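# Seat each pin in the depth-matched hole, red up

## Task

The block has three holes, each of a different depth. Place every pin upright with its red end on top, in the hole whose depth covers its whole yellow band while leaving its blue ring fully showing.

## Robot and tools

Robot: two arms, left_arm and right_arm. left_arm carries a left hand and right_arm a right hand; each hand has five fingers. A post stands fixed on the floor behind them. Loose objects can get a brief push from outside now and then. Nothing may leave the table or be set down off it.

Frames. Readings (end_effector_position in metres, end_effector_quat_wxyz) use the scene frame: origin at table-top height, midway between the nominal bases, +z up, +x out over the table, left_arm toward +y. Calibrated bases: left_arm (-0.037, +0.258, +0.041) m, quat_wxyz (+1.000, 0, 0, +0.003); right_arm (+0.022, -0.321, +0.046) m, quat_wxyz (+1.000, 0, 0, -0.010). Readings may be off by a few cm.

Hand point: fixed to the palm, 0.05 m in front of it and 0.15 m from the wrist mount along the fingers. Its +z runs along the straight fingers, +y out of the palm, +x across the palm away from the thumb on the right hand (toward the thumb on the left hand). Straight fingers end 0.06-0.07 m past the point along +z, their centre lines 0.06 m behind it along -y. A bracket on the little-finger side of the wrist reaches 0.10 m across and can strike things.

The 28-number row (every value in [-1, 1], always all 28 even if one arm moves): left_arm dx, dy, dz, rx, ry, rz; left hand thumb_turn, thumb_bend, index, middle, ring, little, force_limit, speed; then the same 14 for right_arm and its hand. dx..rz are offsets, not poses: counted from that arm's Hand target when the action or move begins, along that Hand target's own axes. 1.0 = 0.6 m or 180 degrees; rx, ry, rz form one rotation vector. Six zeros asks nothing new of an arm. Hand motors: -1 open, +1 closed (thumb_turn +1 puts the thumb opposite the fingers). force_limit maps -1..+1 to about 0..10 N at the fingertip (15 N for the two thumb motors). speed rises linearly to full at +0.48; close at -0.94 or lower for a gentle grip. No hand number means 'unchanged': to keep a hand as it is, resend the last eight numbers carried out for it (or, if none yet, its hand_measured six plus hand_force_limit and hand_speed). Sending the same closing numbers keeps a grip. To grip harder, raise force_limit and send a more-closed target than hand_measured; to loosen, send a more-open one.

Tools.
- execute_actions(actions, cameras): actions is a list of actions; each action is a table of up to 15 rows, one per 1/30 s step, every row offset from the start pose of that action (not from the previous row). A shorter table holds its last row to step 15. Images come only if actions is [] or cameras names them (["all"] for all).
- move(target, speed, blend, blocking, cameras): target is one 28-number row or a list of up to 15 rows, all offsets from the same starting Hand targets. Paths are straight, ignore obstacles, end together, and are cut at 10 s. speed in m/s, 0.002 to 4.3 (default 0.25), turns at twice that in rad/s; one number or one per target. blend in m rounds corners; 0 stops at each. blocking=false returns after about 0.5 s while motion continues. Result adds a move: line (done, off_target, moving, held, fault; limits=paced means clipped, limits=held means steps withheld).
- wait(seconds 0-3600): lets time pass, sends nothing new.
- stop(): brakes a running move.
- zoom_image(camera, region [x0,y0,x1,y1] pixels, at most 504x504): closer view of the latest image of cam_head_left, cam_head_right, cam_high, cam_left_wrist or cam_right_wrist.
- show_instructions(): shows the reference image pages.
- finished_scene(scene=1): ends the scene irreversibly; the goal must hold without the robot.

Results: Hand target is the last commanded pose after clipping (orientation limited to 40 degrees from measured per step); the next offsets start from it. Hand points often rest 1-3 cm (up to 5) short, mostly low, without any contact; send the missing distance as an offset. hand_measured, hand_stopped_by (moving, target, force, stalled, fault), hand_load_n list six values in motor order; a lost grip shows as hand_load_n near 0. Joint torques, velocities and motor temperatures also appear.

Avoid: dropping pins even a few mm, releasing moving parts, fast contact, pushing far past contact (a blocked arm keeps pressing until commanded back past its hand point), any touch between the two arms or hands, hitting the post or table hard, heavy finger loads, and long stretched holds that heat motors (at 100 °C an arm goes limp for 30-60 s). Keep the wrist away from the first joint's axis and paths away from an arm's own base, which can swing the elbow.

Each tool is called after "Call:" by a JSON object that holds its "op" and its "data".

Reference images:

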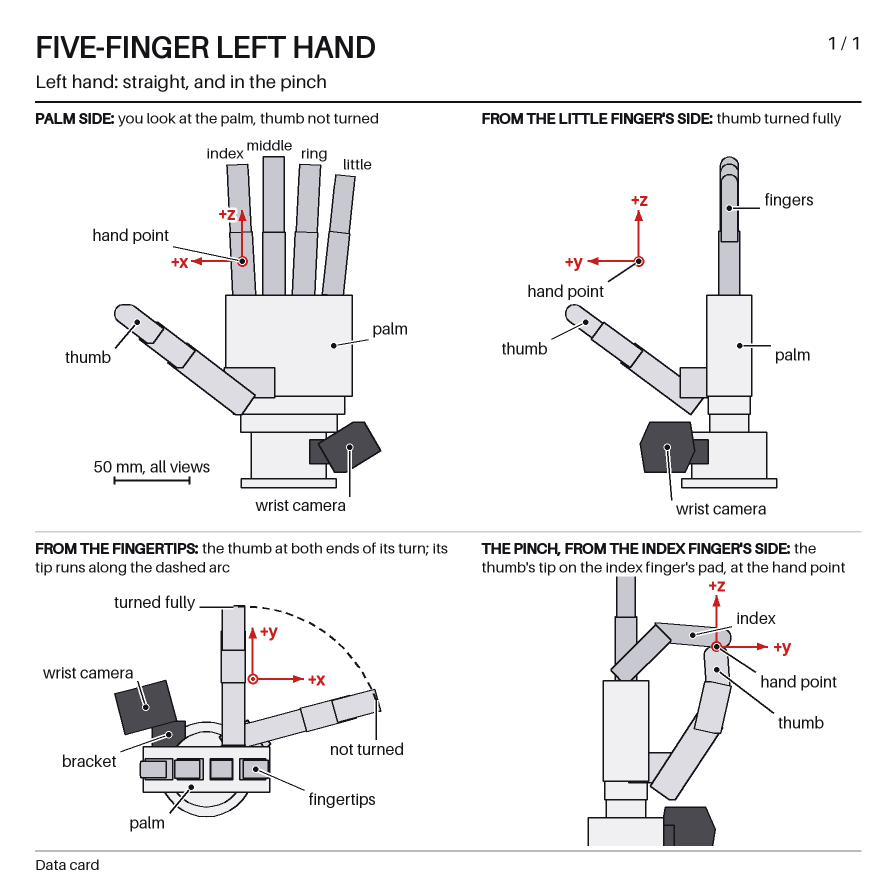

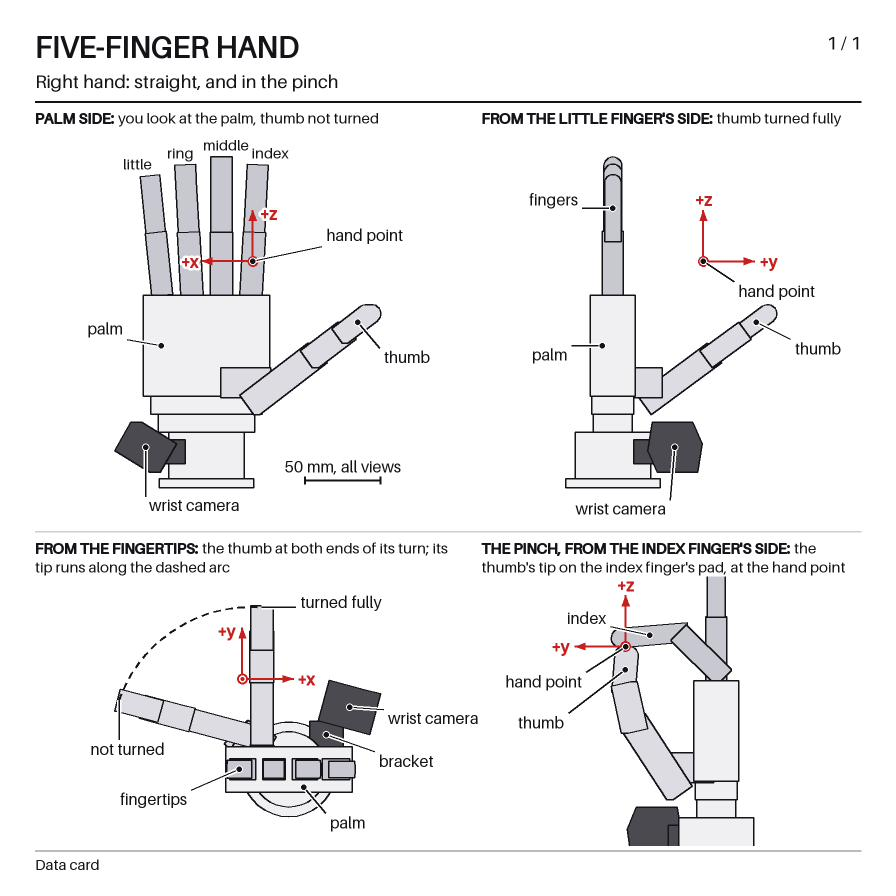

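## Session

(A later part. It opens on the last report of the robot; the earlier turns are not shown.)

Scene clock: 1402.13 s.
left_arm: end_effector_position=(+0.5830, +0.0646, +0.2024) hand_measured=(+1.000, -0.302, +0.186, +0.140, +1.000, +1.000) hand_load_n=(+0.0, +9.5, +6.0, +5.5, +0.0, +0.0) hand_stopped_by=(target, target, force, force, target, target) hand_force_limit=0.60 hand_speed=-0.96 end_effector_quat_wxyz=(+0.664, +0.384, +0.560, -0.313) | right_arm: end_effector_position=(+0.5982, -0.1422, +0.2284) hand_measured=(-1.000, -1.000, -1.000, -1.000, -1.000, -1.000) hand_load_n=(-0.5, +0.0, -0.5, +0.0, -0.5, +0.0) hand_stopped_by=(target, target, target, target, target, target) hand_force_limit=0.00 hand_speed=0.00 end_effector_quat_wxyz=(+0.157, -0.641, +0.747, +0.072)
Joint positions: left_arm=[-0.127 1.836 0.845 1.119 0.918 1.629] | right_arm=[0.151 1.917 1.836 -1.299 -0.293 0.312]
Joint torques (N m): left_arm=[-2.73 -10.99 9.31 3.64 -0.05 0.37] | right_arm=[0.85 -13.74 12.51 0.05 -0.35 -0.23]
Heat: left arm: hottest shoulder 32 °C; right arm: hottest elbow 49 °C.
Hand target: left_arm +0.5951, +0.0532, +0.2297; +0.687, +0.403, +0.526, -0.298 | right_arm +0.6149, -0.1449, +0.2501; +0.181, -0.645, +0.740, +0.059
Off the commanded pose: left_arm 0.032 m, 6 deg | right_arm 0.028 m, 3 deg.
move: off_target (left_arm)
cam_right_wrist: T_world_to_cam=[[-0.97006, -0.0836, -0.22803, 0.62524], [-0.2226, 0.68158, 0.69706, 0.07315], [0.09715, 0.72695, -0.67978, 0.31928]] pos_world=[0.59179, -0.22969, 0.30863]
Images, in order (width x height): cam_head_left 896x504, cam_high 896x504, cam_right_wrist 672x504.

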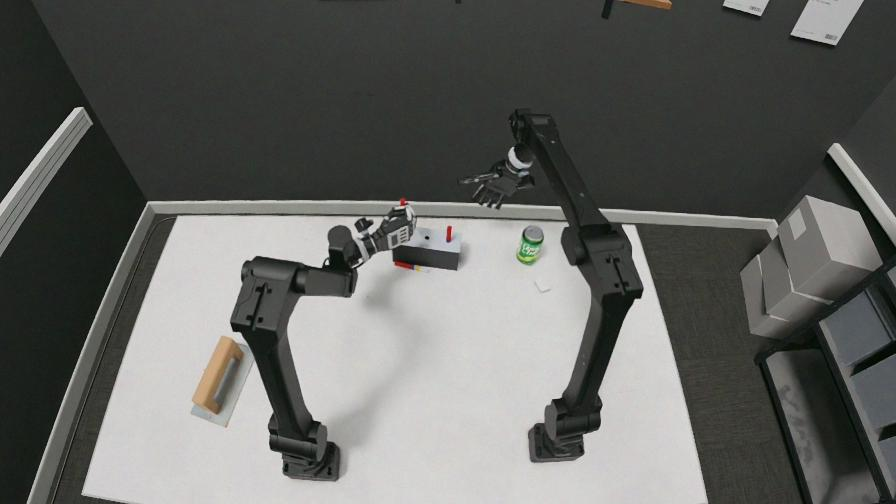

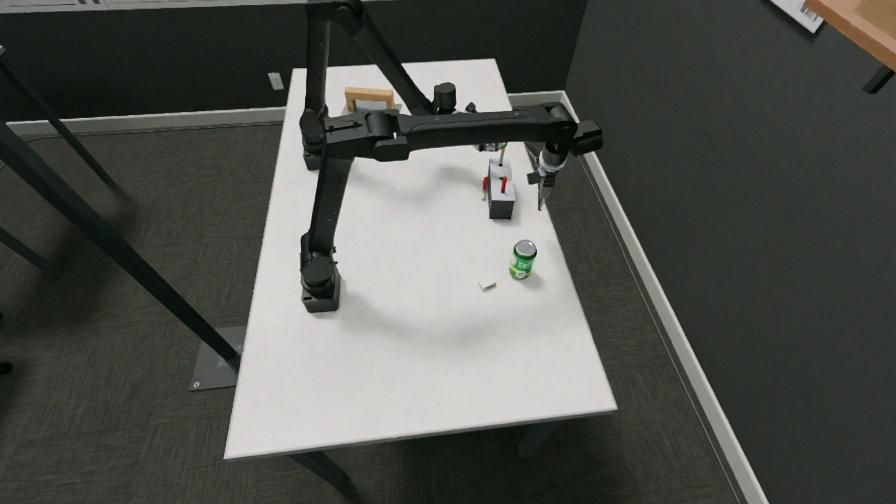

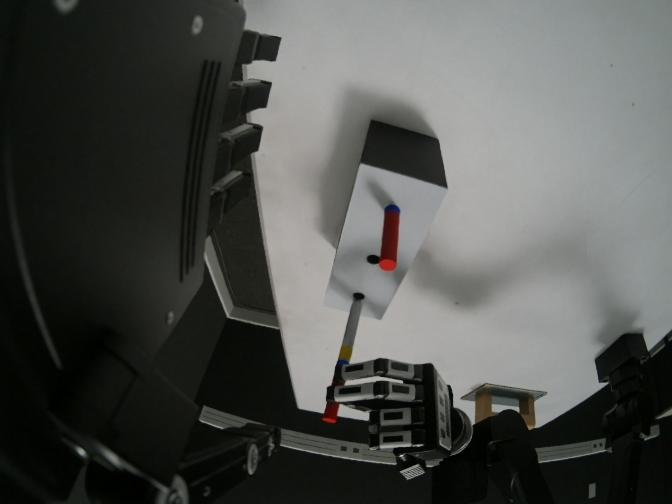

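Call:
{"op": "move", "data": {"target": [0.0043,-0.0025,-0.0015,-0.0002,-0.0055,0.0097,1,-0.30,0.31,0.31,1,1,0.6,-0.96,0,0,0,0,0,0,-1,-1,-1,-1,-1,-1,0,0.0], "speed": 0.02, "cameras": ["cam_high","cam_right_wrist"]}}

Call:
{"op": "zoom_image", "data": {"camera": "cam_right_wrist", "region": [300, 270, 400, 440]}}

Call:
{"op": "zoom_image", "data": {"camera": "cam_high", "region": [485, 140, 520, 175]}}

Call:
{"op": "zoom_image", "data": {"camera": "cam_right_wrist", "region": [335, 275, 385, 325]}}

Scene clock: 1407.13 s.
left_arm: end_effector_position=(+0.5832, +0.0645, +0.2019) hand_measured=(+1.000, -0.302, +0.186, +0.140, +1.000, +1.000) hand_load_n=(+0.0, +10.0, +6.0, +5.5, +0.0, +0.0) hand_stopped_by=(target, target, force, force, target, target) hand_force_limit=0.60 hand_speed=-0.96 end_effector_quat_wxyz=(+0.674, +0.390, +0.548, -0.307) | right_arm: end_effector_position=(+0.5982, -0.1422, +0.2284) hand_measured=(-1.000, -1.000, -1.000, -1.000, -1.000, -1.000) hand_load_n=(+0.0, +0.0, +0.0, +0.0, +0.0, +0.0) hand_stopped_by=(target, target, target, target, target, target) hand_force_limit=0.00 hand_speed=0.00 end_effector_quat_wxyz=(+0.157, -0.641, +0.747, +0.072)
Joint positions: left_arm=[-0.127 1.859 0.845 1.174 0.919 1.635] | right_arm=[0.151 1.917 1.836 -1.299 -0.293 0.312]
Joint torques (N m): left_arm=[-2.73 -10.93 8.83 3.36 -0.12 0.34] | right_arm=[0.73 -13.8 12.53 0.06 -0.35 -0.24]
Heat: left arm: hottest shoulder 32 °C; right arm: hottest elbow 49 °C.
Hand target: left_arm +0.5941, +0.0533, +0.2267; +0.696, +0.409, +0.514, -0.290 | right_arm +0.6149, -0.1449, +0.2501; +0.181, -0.645, +0.740, +0.059
Off the commanded pose: left_arm 0.029 m, 5 deg | right_arm 0.028 m, 3 deg.
move: off_target (left_arm)
cam_right_wrist: T_world_to_cam=[[-0.97006, -0.0836, -0.22803, 0.62524], [-0.2226, 0.68158, 0.69706, 0.07315], [0.09715, 0.72695, -0.67978, 0.31928]] pos_world=[0.59179, -0.22969, 0.30863]

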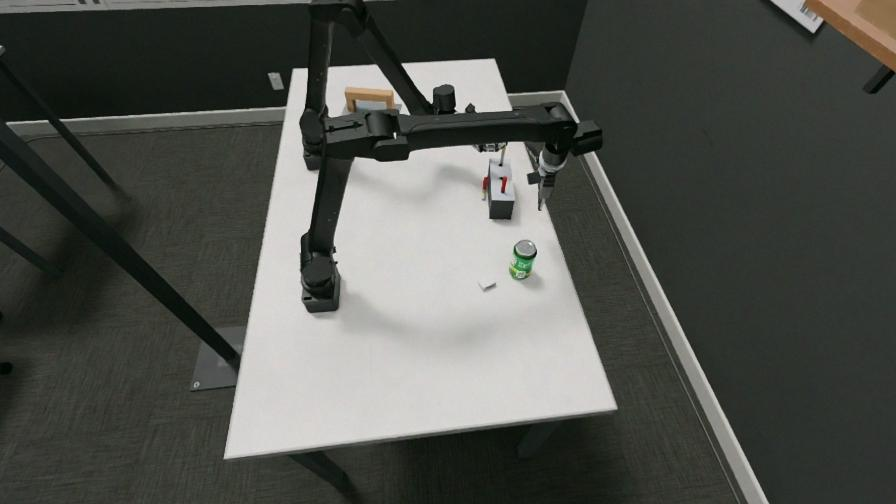

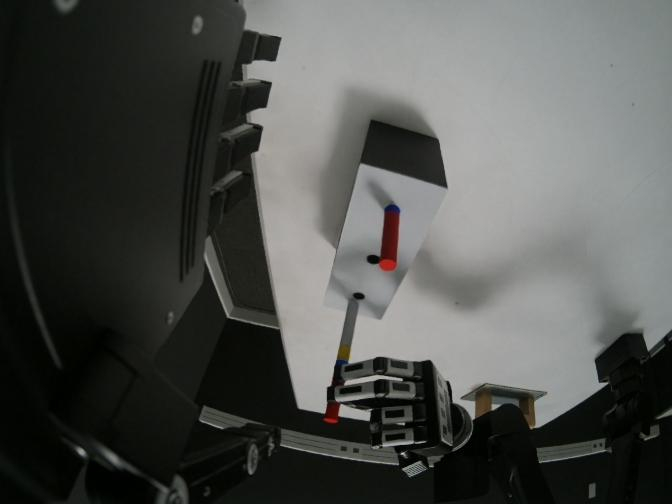

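Scaled by 2.965 from the camera's image (finer frame: 960x720).

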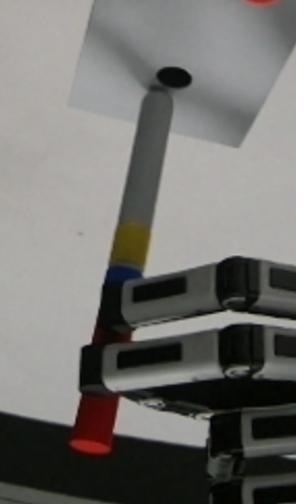

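Scaled by 14.400 from the camera's image (finer frame: 1280x720).

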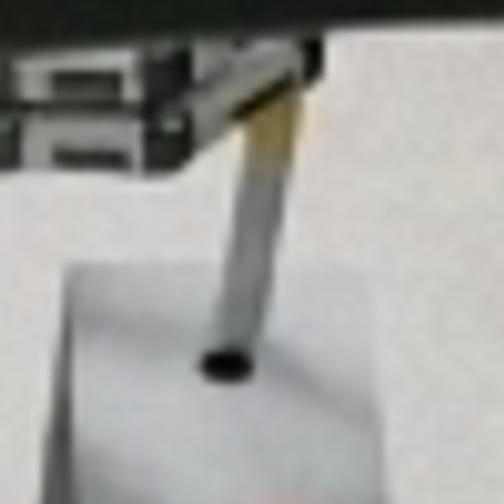

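Scaled by 10.080 from the camera's image (finer frame: 960x720).

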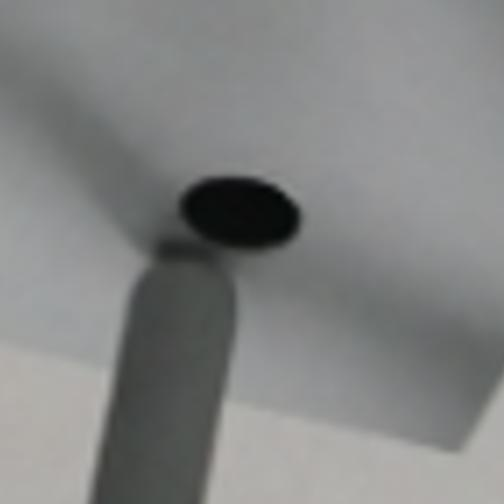

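Call:
{"op": "move", "data": {"target": [0.0054,-0.0108,-0.0023,0,0,0,1,-0.30,0.31,0.31,1,1,0.6,-0.96,0,0,0,0,0,0,-1,-1,-1,-1,-1,-1,0,0.0], "speed": 0.02, "cameras": ["cam_high","cam_right_wrist"]}}

Call:
{"op": "zoom_image", "data": {"camera": "cam_high", "region": [485, 140, 520, 175]}}

Call:
{"op": "zoom_image", "data": {"camera": "cam_right_wrist", "region": [335, 275, 385, 325]}}

Scene clock: 1410.47 s.
left_arm: end_effector_position=(+0.5831, +0.0638, +0.2028) hand_measured=(+1.000, -0.302, +0.186, +0.140, +1.000, +1.000) hand_load_n=(+0.0, +9.5, +6.0, +5.5, -0.5, +0.0) hand_stopped_by=(target, target, force, force, target, target) hand_force_limit=0.60 hand_speed=-0.96 end_effector_quat_wxyz=(+0.678, +0.392, +0.543, -0.304) | right_arm: end_effector_position=(+0.5982, -0.1422, +0.2284) hand_measured=(-1.000, -1.000, -1.000, -1.000, -1.000, -1.000) hand_load_n=(+0.0, +0.0, +0.0, +0.0, +0.0, +0.0) hand_stopped_by=(target, target, target, target, target, target) hand_force_limit=0.00 hand_speed=0.00 end_effector_quat_wxyz=(+0.157, -0.641, +0.747, +0.072)
Joint positions: left_arm=[-0.129 1.865 0.845 1.192 0.918 1.638] | right_arm=[0.151 1.917 1.836 -1.299 -0.293 0.312]
Joint torques (N m): left_arm=[-3.08 -10.93 7.64 3.58 -0.26 0.37] | right_arm=[0.79 -13.86 12.51 0.06 -0.35 -0.23]
Heat: left arm: hottest shoulder 32 °C; right arm: hottest elbow 49 °C.
Hand target: left_arm +0.5891, +0.0513, +0.2217; +0.696, +0.409, +0.514, -0.290 | right_arm +0.6149, -0.1449, +0.2501; +0.181, -0.645, +0.740, +0.059
Off the commanded pose: left_arm 0.023 m, 5 deg | right_arm 0.028 m, 3 deg.
move: off_target (left_arm)
cam_right_wrist: T_world_to_cam=[[-0.97006, -0.0836, -0.22803, 0.62524], [-0.2226, 0.68158, 0.69706, 0.07315], [0.09715, 0.72695, -0.67978, 0.31928]] pos_world=[0.59179, -0.22969, 0.30863]

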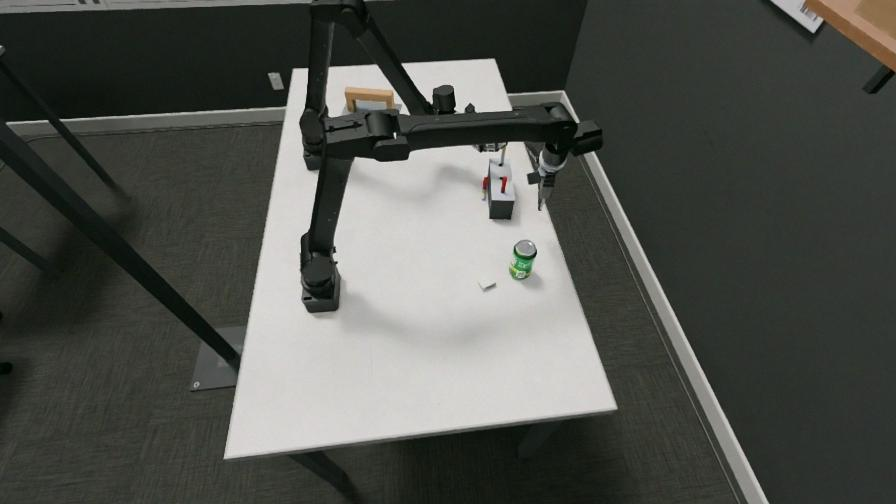

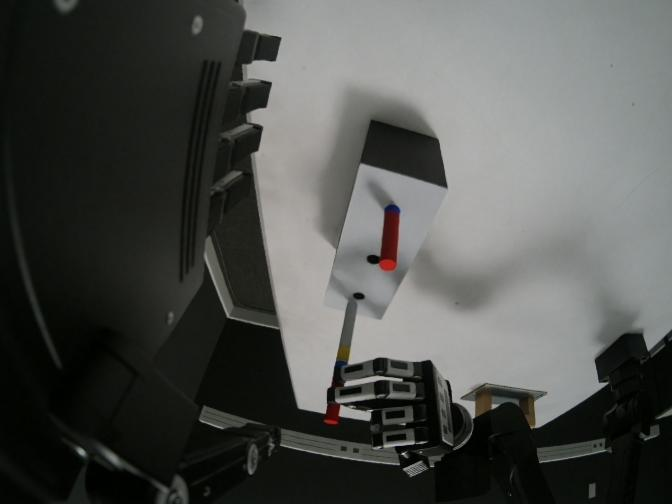

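Scaled by 14.400 from the camera's image (finer frame: 1280x720).

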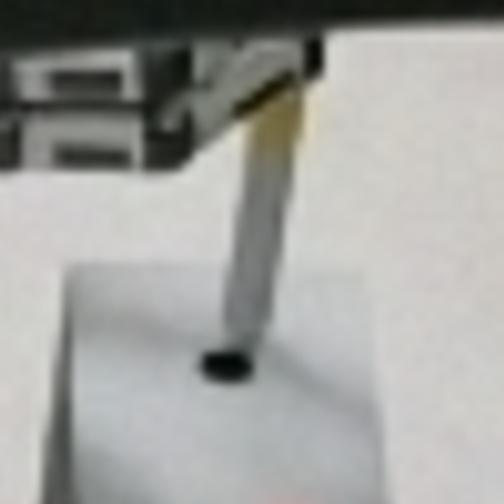

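Scaled by 10.080 from the camera's image (finer frame: 960x720).

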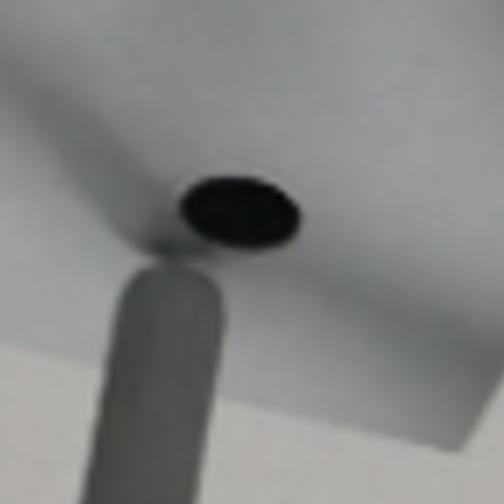

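Call:
{"op": "move", "data": {"target": [-0.0035,-0.0105,-0.0041,0,0,0,1,-0.30,0.31,0.31,1,1,0.6,-0.96,0,0,0,0,0,0,-1,-1,-1,-1,-1,-1,0,0.0], "speed": 0.02, "cameras": ["cam_high","cam_right_wrist"]}}

Call:
{"op": "zoom_image", "data": {"camera": "cam_high", "region": [485, 140, 520, 175]}}

Call:
{"op": "zoom_image", "data": {"camera": "cam_right_wrist", "region": [335, 275, 385, 325]}}

Scene clock: 1412.10 s.
left_arm: end_effector_position=(+0.5825, +0.0614, +0.2048) hand_measured=(+1.000, -0.302, +0.186, +0.140, +1.000, +1.000) hand_load_n=(+0.0, +9.5, +6.5, +5.5, +0.0, +0.0) hand_stopped_by=(target, target, force, force, target, target) hand_force_limit=0.60 hand_speed=-0.96 end_effector_quat_wxyz=(+0.680, +0.393, +0.540, -0.303) | right_arm: end_effector_position=(+0.5982, -0.1422, +0.2284) hand_measured=(-1.000, -1.000, -1.000, -1.000, -1.000, -1.000) hand_load_n=(+0.0, +0.0, +0.0, +0.0, +0.0, +0.0) hand_stopped_by=(target, target, target, target, target, target) hand_force_limit=0.00 hand_speed=0.00 end_effector_quat_wxyz=(+0.157, -0.641, +0.747, +0.072)
Joint positions: left_arm=[-0.133 1.865 0.845 1.2 0.915 1.638] | right_arm=[0.151 1.917 1.836 -1.299 -0.293 0.312]
Joint torques (N m): left_arm=[-3.31 -11.87 5.86 3.58 -0.32 0.35] | right_arm=[0.91 -13.86 12.51 0.09 -0.35 -0.23]
Heat: left arm: hottest shoulder 32 °C; right arm: hottest elbow 49 °C.
Hand target: left_arm +0.5821, +0.0503, +0.2216; +0.696, +0.409, +0.514, -0.290 | right_arm +0.6149, -0.1449, +0.2501; +0.181, -0.645, +0.740, +0.059
Off the commanded pose: left_arm 0.020 m, 4 deg | right_arm 0.028 m, 3 deg.
move: off_target (left_arm)
cam_right_wrist: T_world_to_cam=[[-0.97006, -0.0836, -0.22803, 0.62524], [-0.2226, 0.68158, 0.69706, 0.07315], [0.09715, 0.72695, -0.67978, 0.31928]] pos_world=[0.59179, -0.22969, 0.30863]

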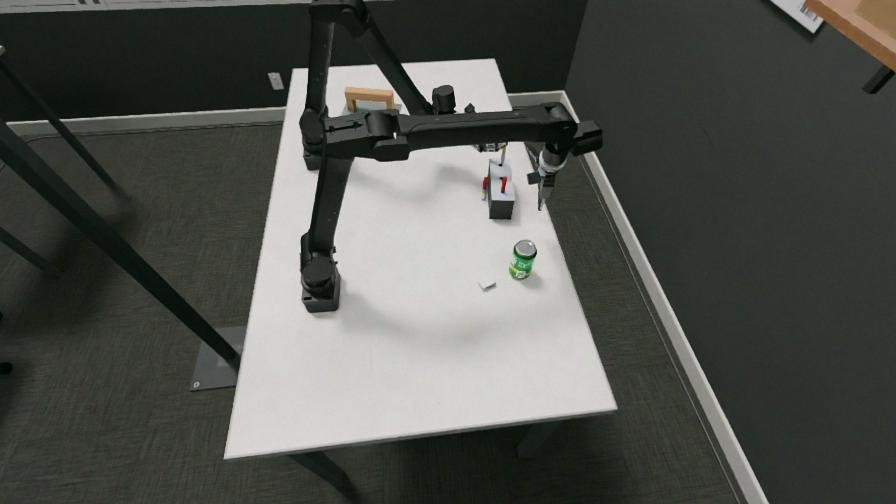

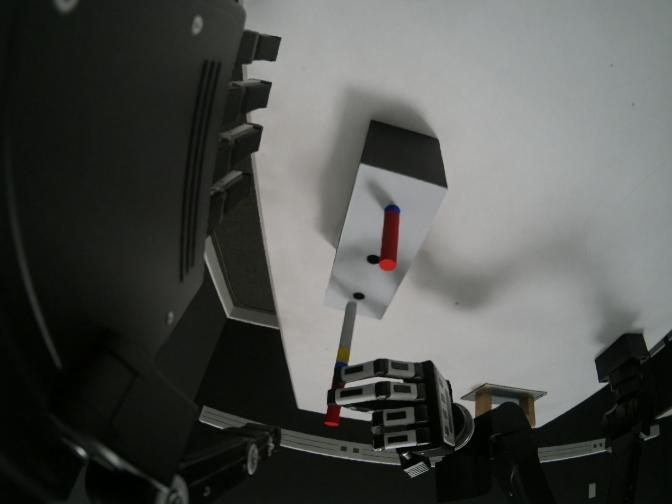

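Scaled by 14.400 from the camera's image (finer frame: 1280x720).

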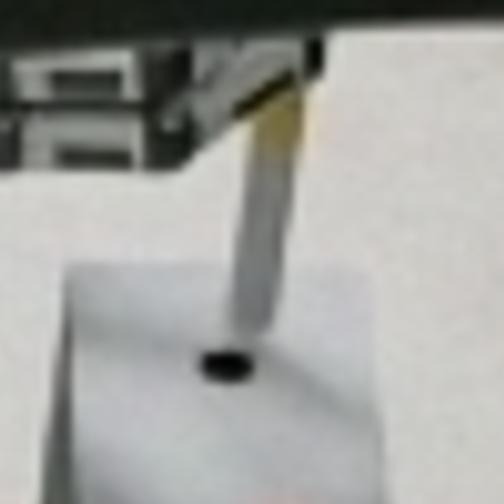

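Scaled by 10.080 from the camera's image (finer frame: 960x720).

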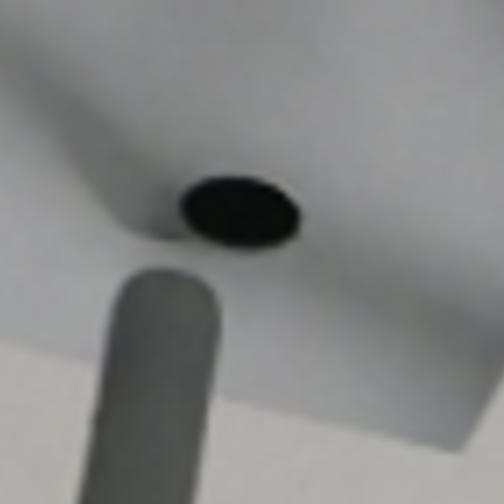

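Call:
{"op": "move", "data": {"target": [-0.0020,-0.0060,-0.0022,0,0,0,1,-0.30,0.31,0.31,1,1,0.6,-0.96,0,0,0,0,0,0,-1,-1,-1,-1,-1,-1,0,0.0], "speed": 0.02, "cameras": ["cam_high","cam_right_wrist"]}}

Call:
{"op": "zoom_image", "data": {"camera": "cam_high", "region": [485, 140, 520, 175]}}

Call:
{"op": "zoom_image", "data": {"camera": "cam_right_wrist", "region": [335, 275, 385, 325]}}

Scene clock: 1414.33 s.
left_arm: end_effector_position=(+0.5811, +0.0612, +0.2040) hand_measured=(+1.000, -0.302, +0.186, +0.140, +1.000, +1.000) hand_load_n=(+0.0, +10.0, +6.0, +5.5, +0.0, +0.0) hand_stopped_by=(target, target, force, force, target, target) hand_force_limit=0.60 hand_speed=-0.96 end_effector_quat_wxyz=(+0.681, +0.393, +0.540, -0.302) | right_arm: end_effector_position=(+0.5982, -0.1422, +0.2284) hand_measured=(-1.000, -1.000, -1.000, -1.000, -1.000, -1.000) hand_load_n=(+0.0, +0.0, +0.0, +0.0, +0.0, +0.0) hand_stopped_by=(target, target, target, target, target, target) hand_force_limit=0.00 hand_speed=0.00 end_effector_quat_wxyz=(+0.157, -0.641, +0.747, +0.072)
Joint positions: left_arm=[-0.135 1.865 0.84 1.204 0.911 1.64] | right_arm=[0.151 1.917 1.836 -1.299 -0.293 0.312]
Joint torques (N m): left_arm=[-3.31 -12.16 5.41 3.59 -0.29 0.34] | right_arm=[0.85 -13.8 12.53 0.09 -0.34 -0.24]
Heat: left arm: hottest shoulder 32 °C; right arm: hottest elbow 49 °C.
Hand target: left_arm +0.5781, +0.0496, +0.2216; +0.696, +0.409, +0.514, -0.290 | right_arm +0.6149, -0.1449, +0.2501; +0.181, -0.645, +0.740, +0.059
Off the commanded pose: left_arm 0.021 m, 4 deg | right_arm 0.028 m, 3 deg.
move: off_target (left_arm)
cam_right_wrist: T_world_to_cam=[[-0.97006, -0.0836, -0.22803, 0.62524], [-0.2226, 0.68158, 0.69706, 0.07315], [0.09715, 0.72695, -0.67978, 0.31928]] pos_world=[0.59179, -0.22969, 0.30863]

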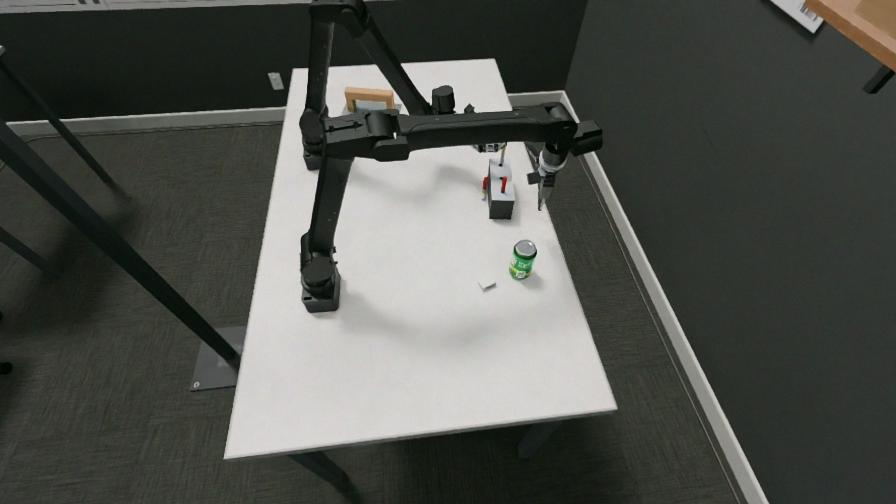

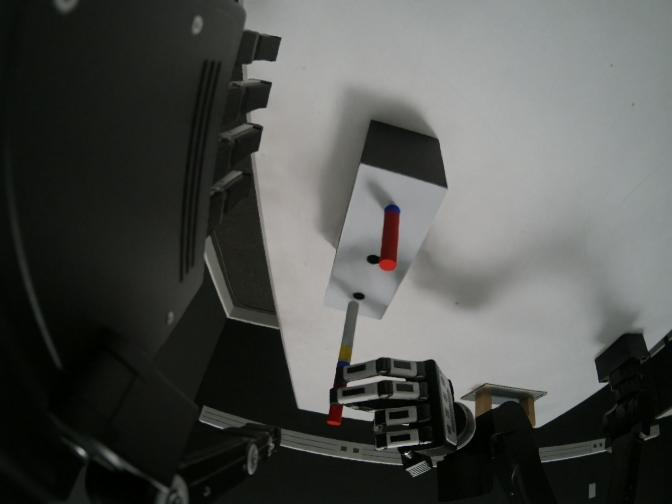

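Scaled by 14.400 from the camera's image (finer frame: 1280x720).

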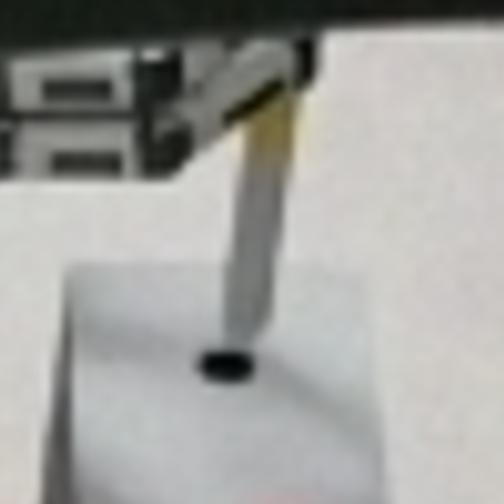

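Scaled by 10.080 from the camera's image (finer frame: 960x720).

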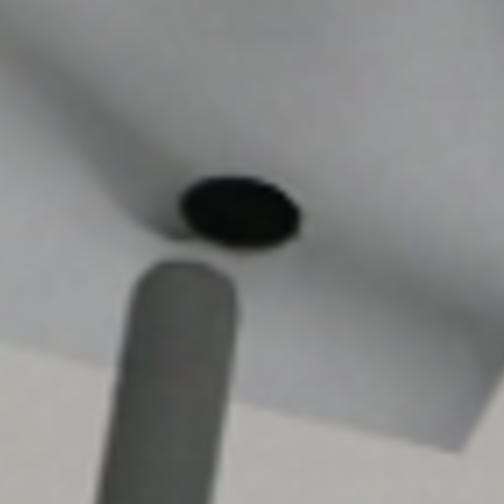

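Call:
{"op": "move", "data": {"target": [-0.0018,-0.0060,-0.0028,0,0,0,1,-0.30,0.31,0.31,1,1,0.6,-0.96,0,0,0,0,0,0,-1,-1,-1,-1,-1,-1,0,0.0], "speed": 0.02, "cameras": ["cam_high","cam_right_wrist"]}}

Call:
{"op": "zoom_image", "data": {"camera": "cam_high", "region": [485, 140, 520, 175]}}

Call:
{"op": "zoom_image", "data": {"camera": "cam_right_wrist", "region": [335, 275, 385, 325]}}

Scene clock: 1415.83 s.
left_arm: end_effector_position=(+0.5768, +0.0600, +0.2001) hand_measured=(+1.000, -0.302, +0.186, +0.140, +1.000, +1.000) hand_load_n=(+0.0, +9.5, +6.5, +5.5, +0.0, +0.0) hand_stopped_by=(target, target, force, force, target, target) hand_force_limit=0.60 hand_speed=-0.96 end_effector_quat_wxyz=(+0.679, +0.392, +0.541, -0.304) | right_arm: end_effector_position=(+0.5982, -0.1422, +0.2284) hand_measured=(-1.000, -1.000, -1.000, -1.000, -1.000, -1.000) hand_load_n=(+0.0, +0.0, +0.0, +0.0, +0.0, +0.0) hand_stopped_by=(target, target, target, target, target, target) hand_force_limit=0.00 hand_speed=0.00 end_effector_quat_wxyz=(+0.157, -0.641, +0.747, +0.072)
Joint positions: left_arm=[-0.138 1.865 0.828 1.211 0.91 1.64] | right_arm=[0.151 1.917 1.836 -1.299 -0.293 0.312]
Joint torques (N m): left_arm=[-3.37 -12.63 5.27 3.47 -0.26 0.35] | right_arm=[0.79 -13.8 12.55 0.08 -0.35 -0.21]
Heat: left arm: hottest shoulder 32 °C; right arm: hottest elbow 49 °C.
Hand target: left_arm +0.5740, +0.0492, +0.2215; +0.696, +0.409, +0.514, -0.290 | right_arm +0.6149, -0.1449, +0.2501; +0.181, -0.645, +0.740, +0.059
Off the commanded pose: left_arm 0.024 m, 4 deg | right_arm 0.028 m, 3 deg.
move: off_target (left_arm)
cam_right_wrist: T_world_to_cam=[[-0.97006, -0.0836, -0.22803, 0.62524], [-0.2226, 0.68158, 0.69706, 0.07315], [0.09715, 0.72695, -0.67978, 0.31928]] pos_world=[0.59179, -0.22969, 0.30863]

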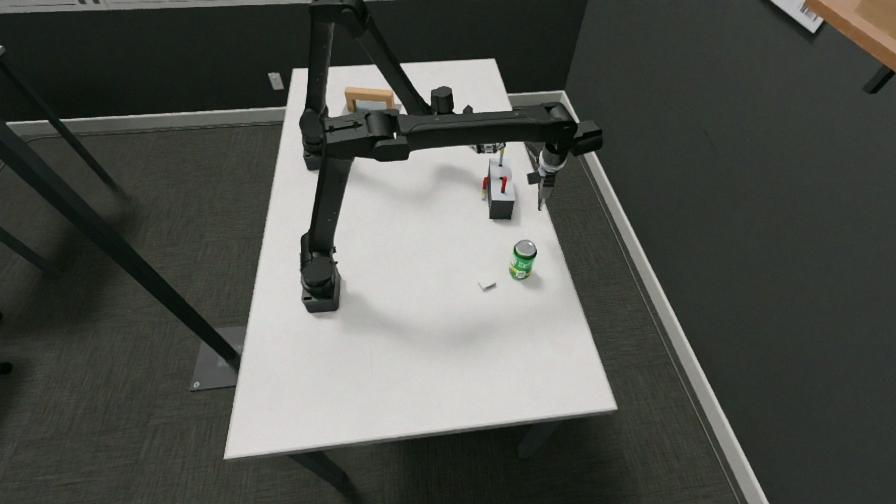

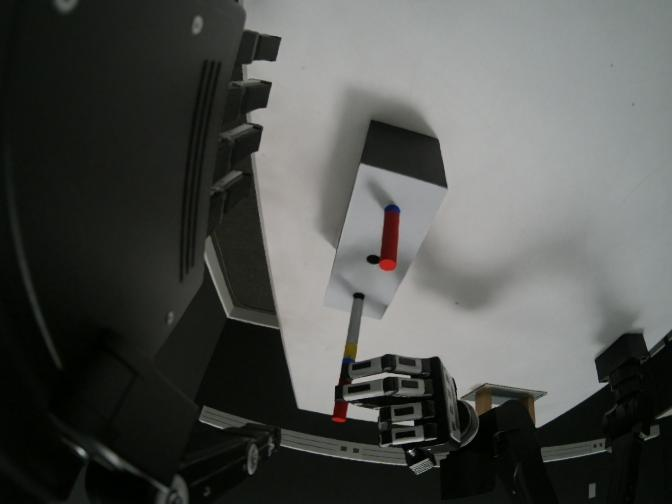

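Scaled by 14.400 from the camera's image (finer frame: 1280x720).

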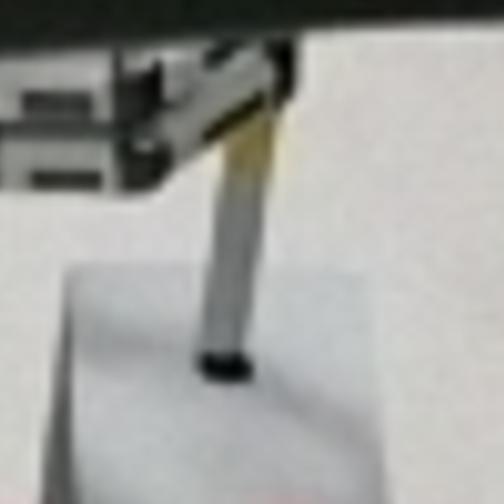

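Scaled by 10.080 from the camera's image (finer frame: 960x720).

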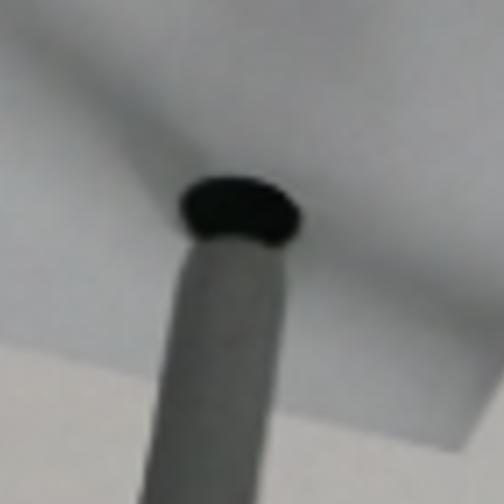

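Call:
{"op": "move", "data": {"target": [0.0110,0.0015,0.0010,0,0,0,1,-0.30,0.31,0.31,1,1,0.6,-0.96,0,0,0,0,0,0,-1,-1,-1,-1,-1,-1,0,0.0], "speed": 0.02, "cameras": ["cam_high","cam_right_wrist"]}}

Call:
{"op": "zoom_image", "data": {"camera": "cam_high", "region": [485, 140, 520, 175]}}

Call:
{"op": "zoom_image", "data": {"camera": "cam_right_wrist", "region": [335, 275, 385, 325]}}

Scene clock: 1417.63 s.
left_arm: end_effector_position=(+0.5767, +0.0601, +0.2029) hand_measured=(+1.000, -0.302, +0.186, +0.140, +1.000, +1.000) hand_load_n=(+0.0, +10.0, +6.0, +5.5, -0.5, +0.0) hand_stopped_by=(target, target, force, force, target, target) hand_force_limit=0.60 hand_speed=-0.96 end_effector_quat_wxyz=(+0.682, +0.394, +0.537, -0.302) | right_arm: end_effector_position=(+0.5982, -0.1422, +0.2284) hand_measured=(-1.000, -1.000, -1.000, -1.000, -1.000, -1.000) hand_load_n=(+0.0, +0.0, +0.0, +0.0, +0.0, +0.0) hand_stopped_by=(target, target, target, target, target, target) hand_force_limit=0.00 hand_speed=0.00 end_effector_quat_wxyz=(+0.157, -0.641, +0.747, +0.072)
Joint positions: left_arm=[-0.138 1.865 0.828 1.221 0.91 1.641] | right_arm=[0.151 1.917 1.836 -1.299 -0.293 0.312]
Joint torques (N m): left_arm=[-3.43 -11.11 5.91 3.64 -0.26 0.36] | right_arm=[0.85 -13.86 12.57 0.06 -0.35 -0.23]
Heat: left arm: hottest shoulder 32 °C; right arm: hottest elbow 50 °C.
Hand target: left_arm +0.5771, +0.0493, +0.2155; +0.696, +0.409, +0.514, -0.290 | right_arm +0.6149, -0.1449, +0.2501; +0.181, -0.645, +0.740, +0.059
Off the commanded pose: left_arm 0.017 m, 4 deg | right_arm 0.028 m, 3 deg.
move: off_target (left_arm)
cam_right_wrist: T_world_to_cam=[[-0.97006, -0.0836, -0.22803, 0.62524], [-0.2226, 0.68158, 0.69706, 0.07315], [0.09715, 0.72695, -0.67978, 0.31928]] pos_world=[0.59179, -0.22969, 0.30863]

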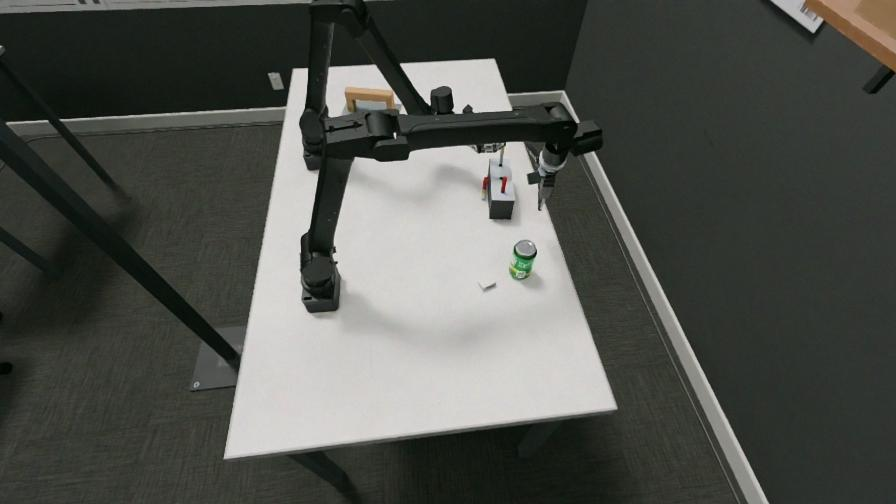

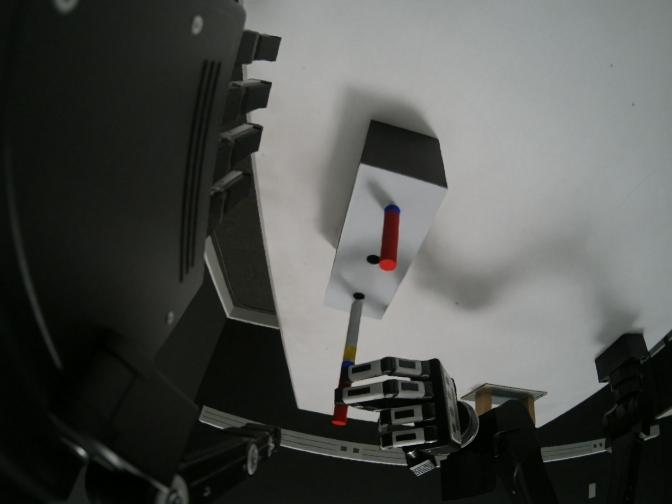

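Scaled by 14.400 from the camera's image (finer frame: 1280x720).

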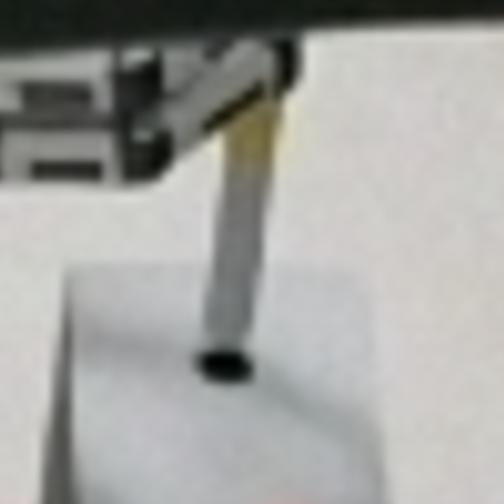

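Scaled by 10.080 from the camera's image (finer frame: 960x720).

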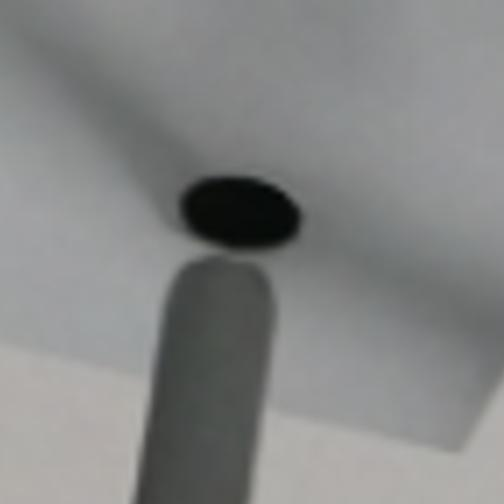

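Call:
{"op": "move", "data": {"target": [0.0132,-0.0023,-0.0010,0.0002,0.0047,-0.0083,1,-0.30,0.31,0.31,1,1,0.6,-0.96,0,0,0,0,0,0,-1,-1,-1,-1,-1,-1,0,0.0], "speed": 0.02, "cameras": ["cam_high","cam_right_wrist"]}}

Call:
{"op": "zoom_image", "data": {"camera": "cam_high", "region": [485, 140, 520, 175]}}

Call:
{"op": "zoom_image", "data": {"camera": "cam_right_wrist", "region": [335, 275, 385, 325]}}

Scene clock: 1419.87 s.
left_arm: end_effector_position=(+0.5768, +0.0600, +0.2010) hand_measured=(+1.000, -0.302, +0.186, +0.140, +1.000, +1.000) hand_load_n=(+0.0, +9.5, +6.5, +5.5, +0.0, +0.0) hand_stopped_by=(target, target, force, force, target, target) hand_force_limit=0.60 hand_speed=-0.96 end_effector_quat_wxyz=(+0.681, +0.394, +0.538, -0.302) | right_arm: end_effector_position=(+0.5982, -0.1422, +0.2284) hand_measured=(-1.000, -1.000, -1.000, -1.000, -1.000, -1.000) hand_load_n=(+0.0, +0.0, +0.0, +0.0, +0.0, +0.0) hand_stopped_by=(target, target, target, target, target, target) hand_force_limit=0.00 hand_speed=0.00 end_effector_quat_wxyz=(+0.157, -0.641, +0.747, +0.072)
Joint positions: left_arm=[-0.138 1.868 0.828 1.221 0.91 1.641] | right_arm=[0.151 1.917 1.836 -1.299 -0.293 0.312]
Joint torques (N m): left_arm=[-3.43 -11.16 6.02 2.62 -0.3 0.27] | right_arm=[0.79 -13.86 12.45 0.05 -0.35 -0.23]
Heat: left arm: hottest shoulder 32 °C; right arm: hottest elbow 50 °C.
Hand target: left_arm +0.5780, +0.0492, +0.2075; +0.688, +0.404, +0.524, -0.297 | right_arm +0.6149, -0.1449, +0.2501; +0.181, -0.645, +0.740, +0.059
Off the commanded pose: left_arm 0.013 m, 2 deg | right_arm 0.028 m, 3 deg.
move: off_target (left_arm)
cam_right_wrist: T_world_to_cam=[[-0.97006, -0.0836, -0.22803, 0.62524], [-0.2226, 0.68158, 0.69706, 0.07315], [0.09715, 0.72695, -0.67978, 0.31928]] pos_world=[0.59179, -0.22969, 0.30863]

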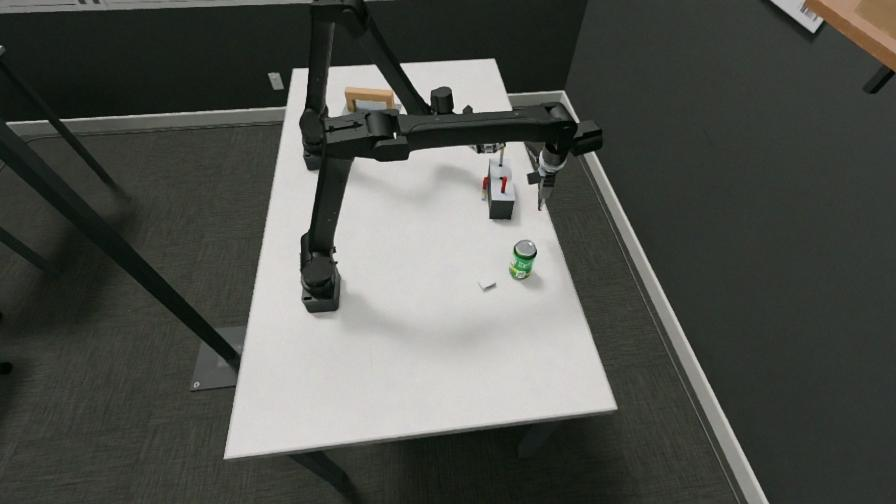

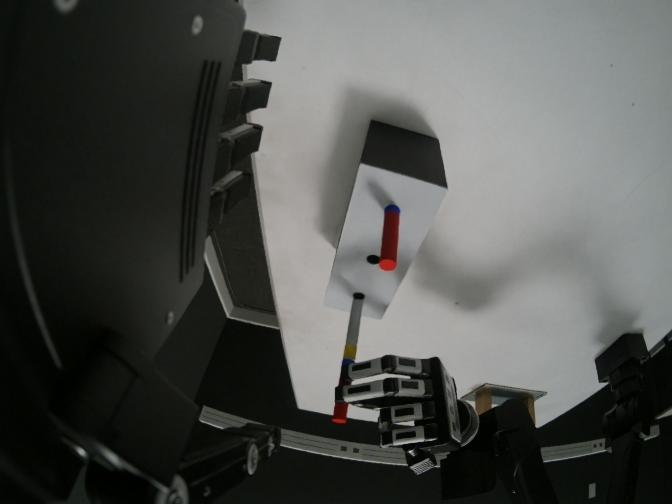

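Scaled by 14.400 from the camera's image (finer frame: 1280x720).

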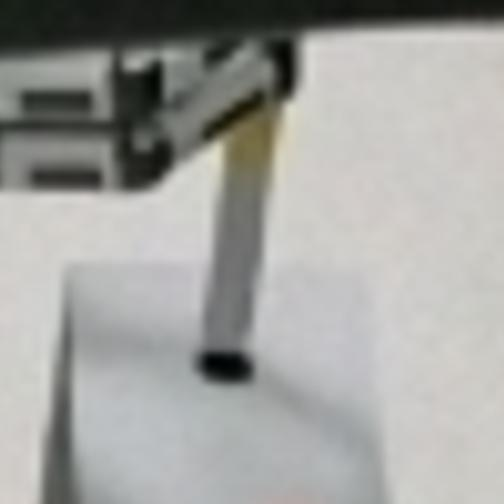

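Scaled by 10.080 from the camera's image (finer frame: 960x720).

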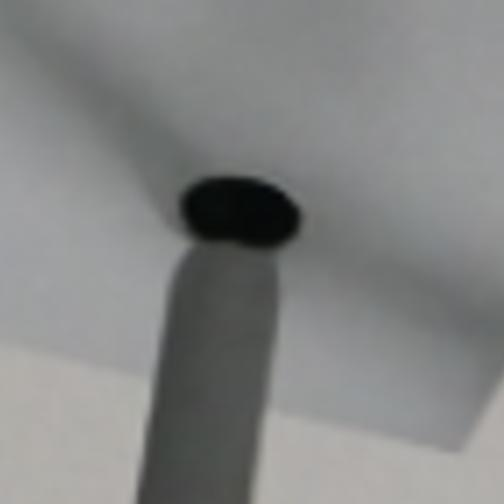

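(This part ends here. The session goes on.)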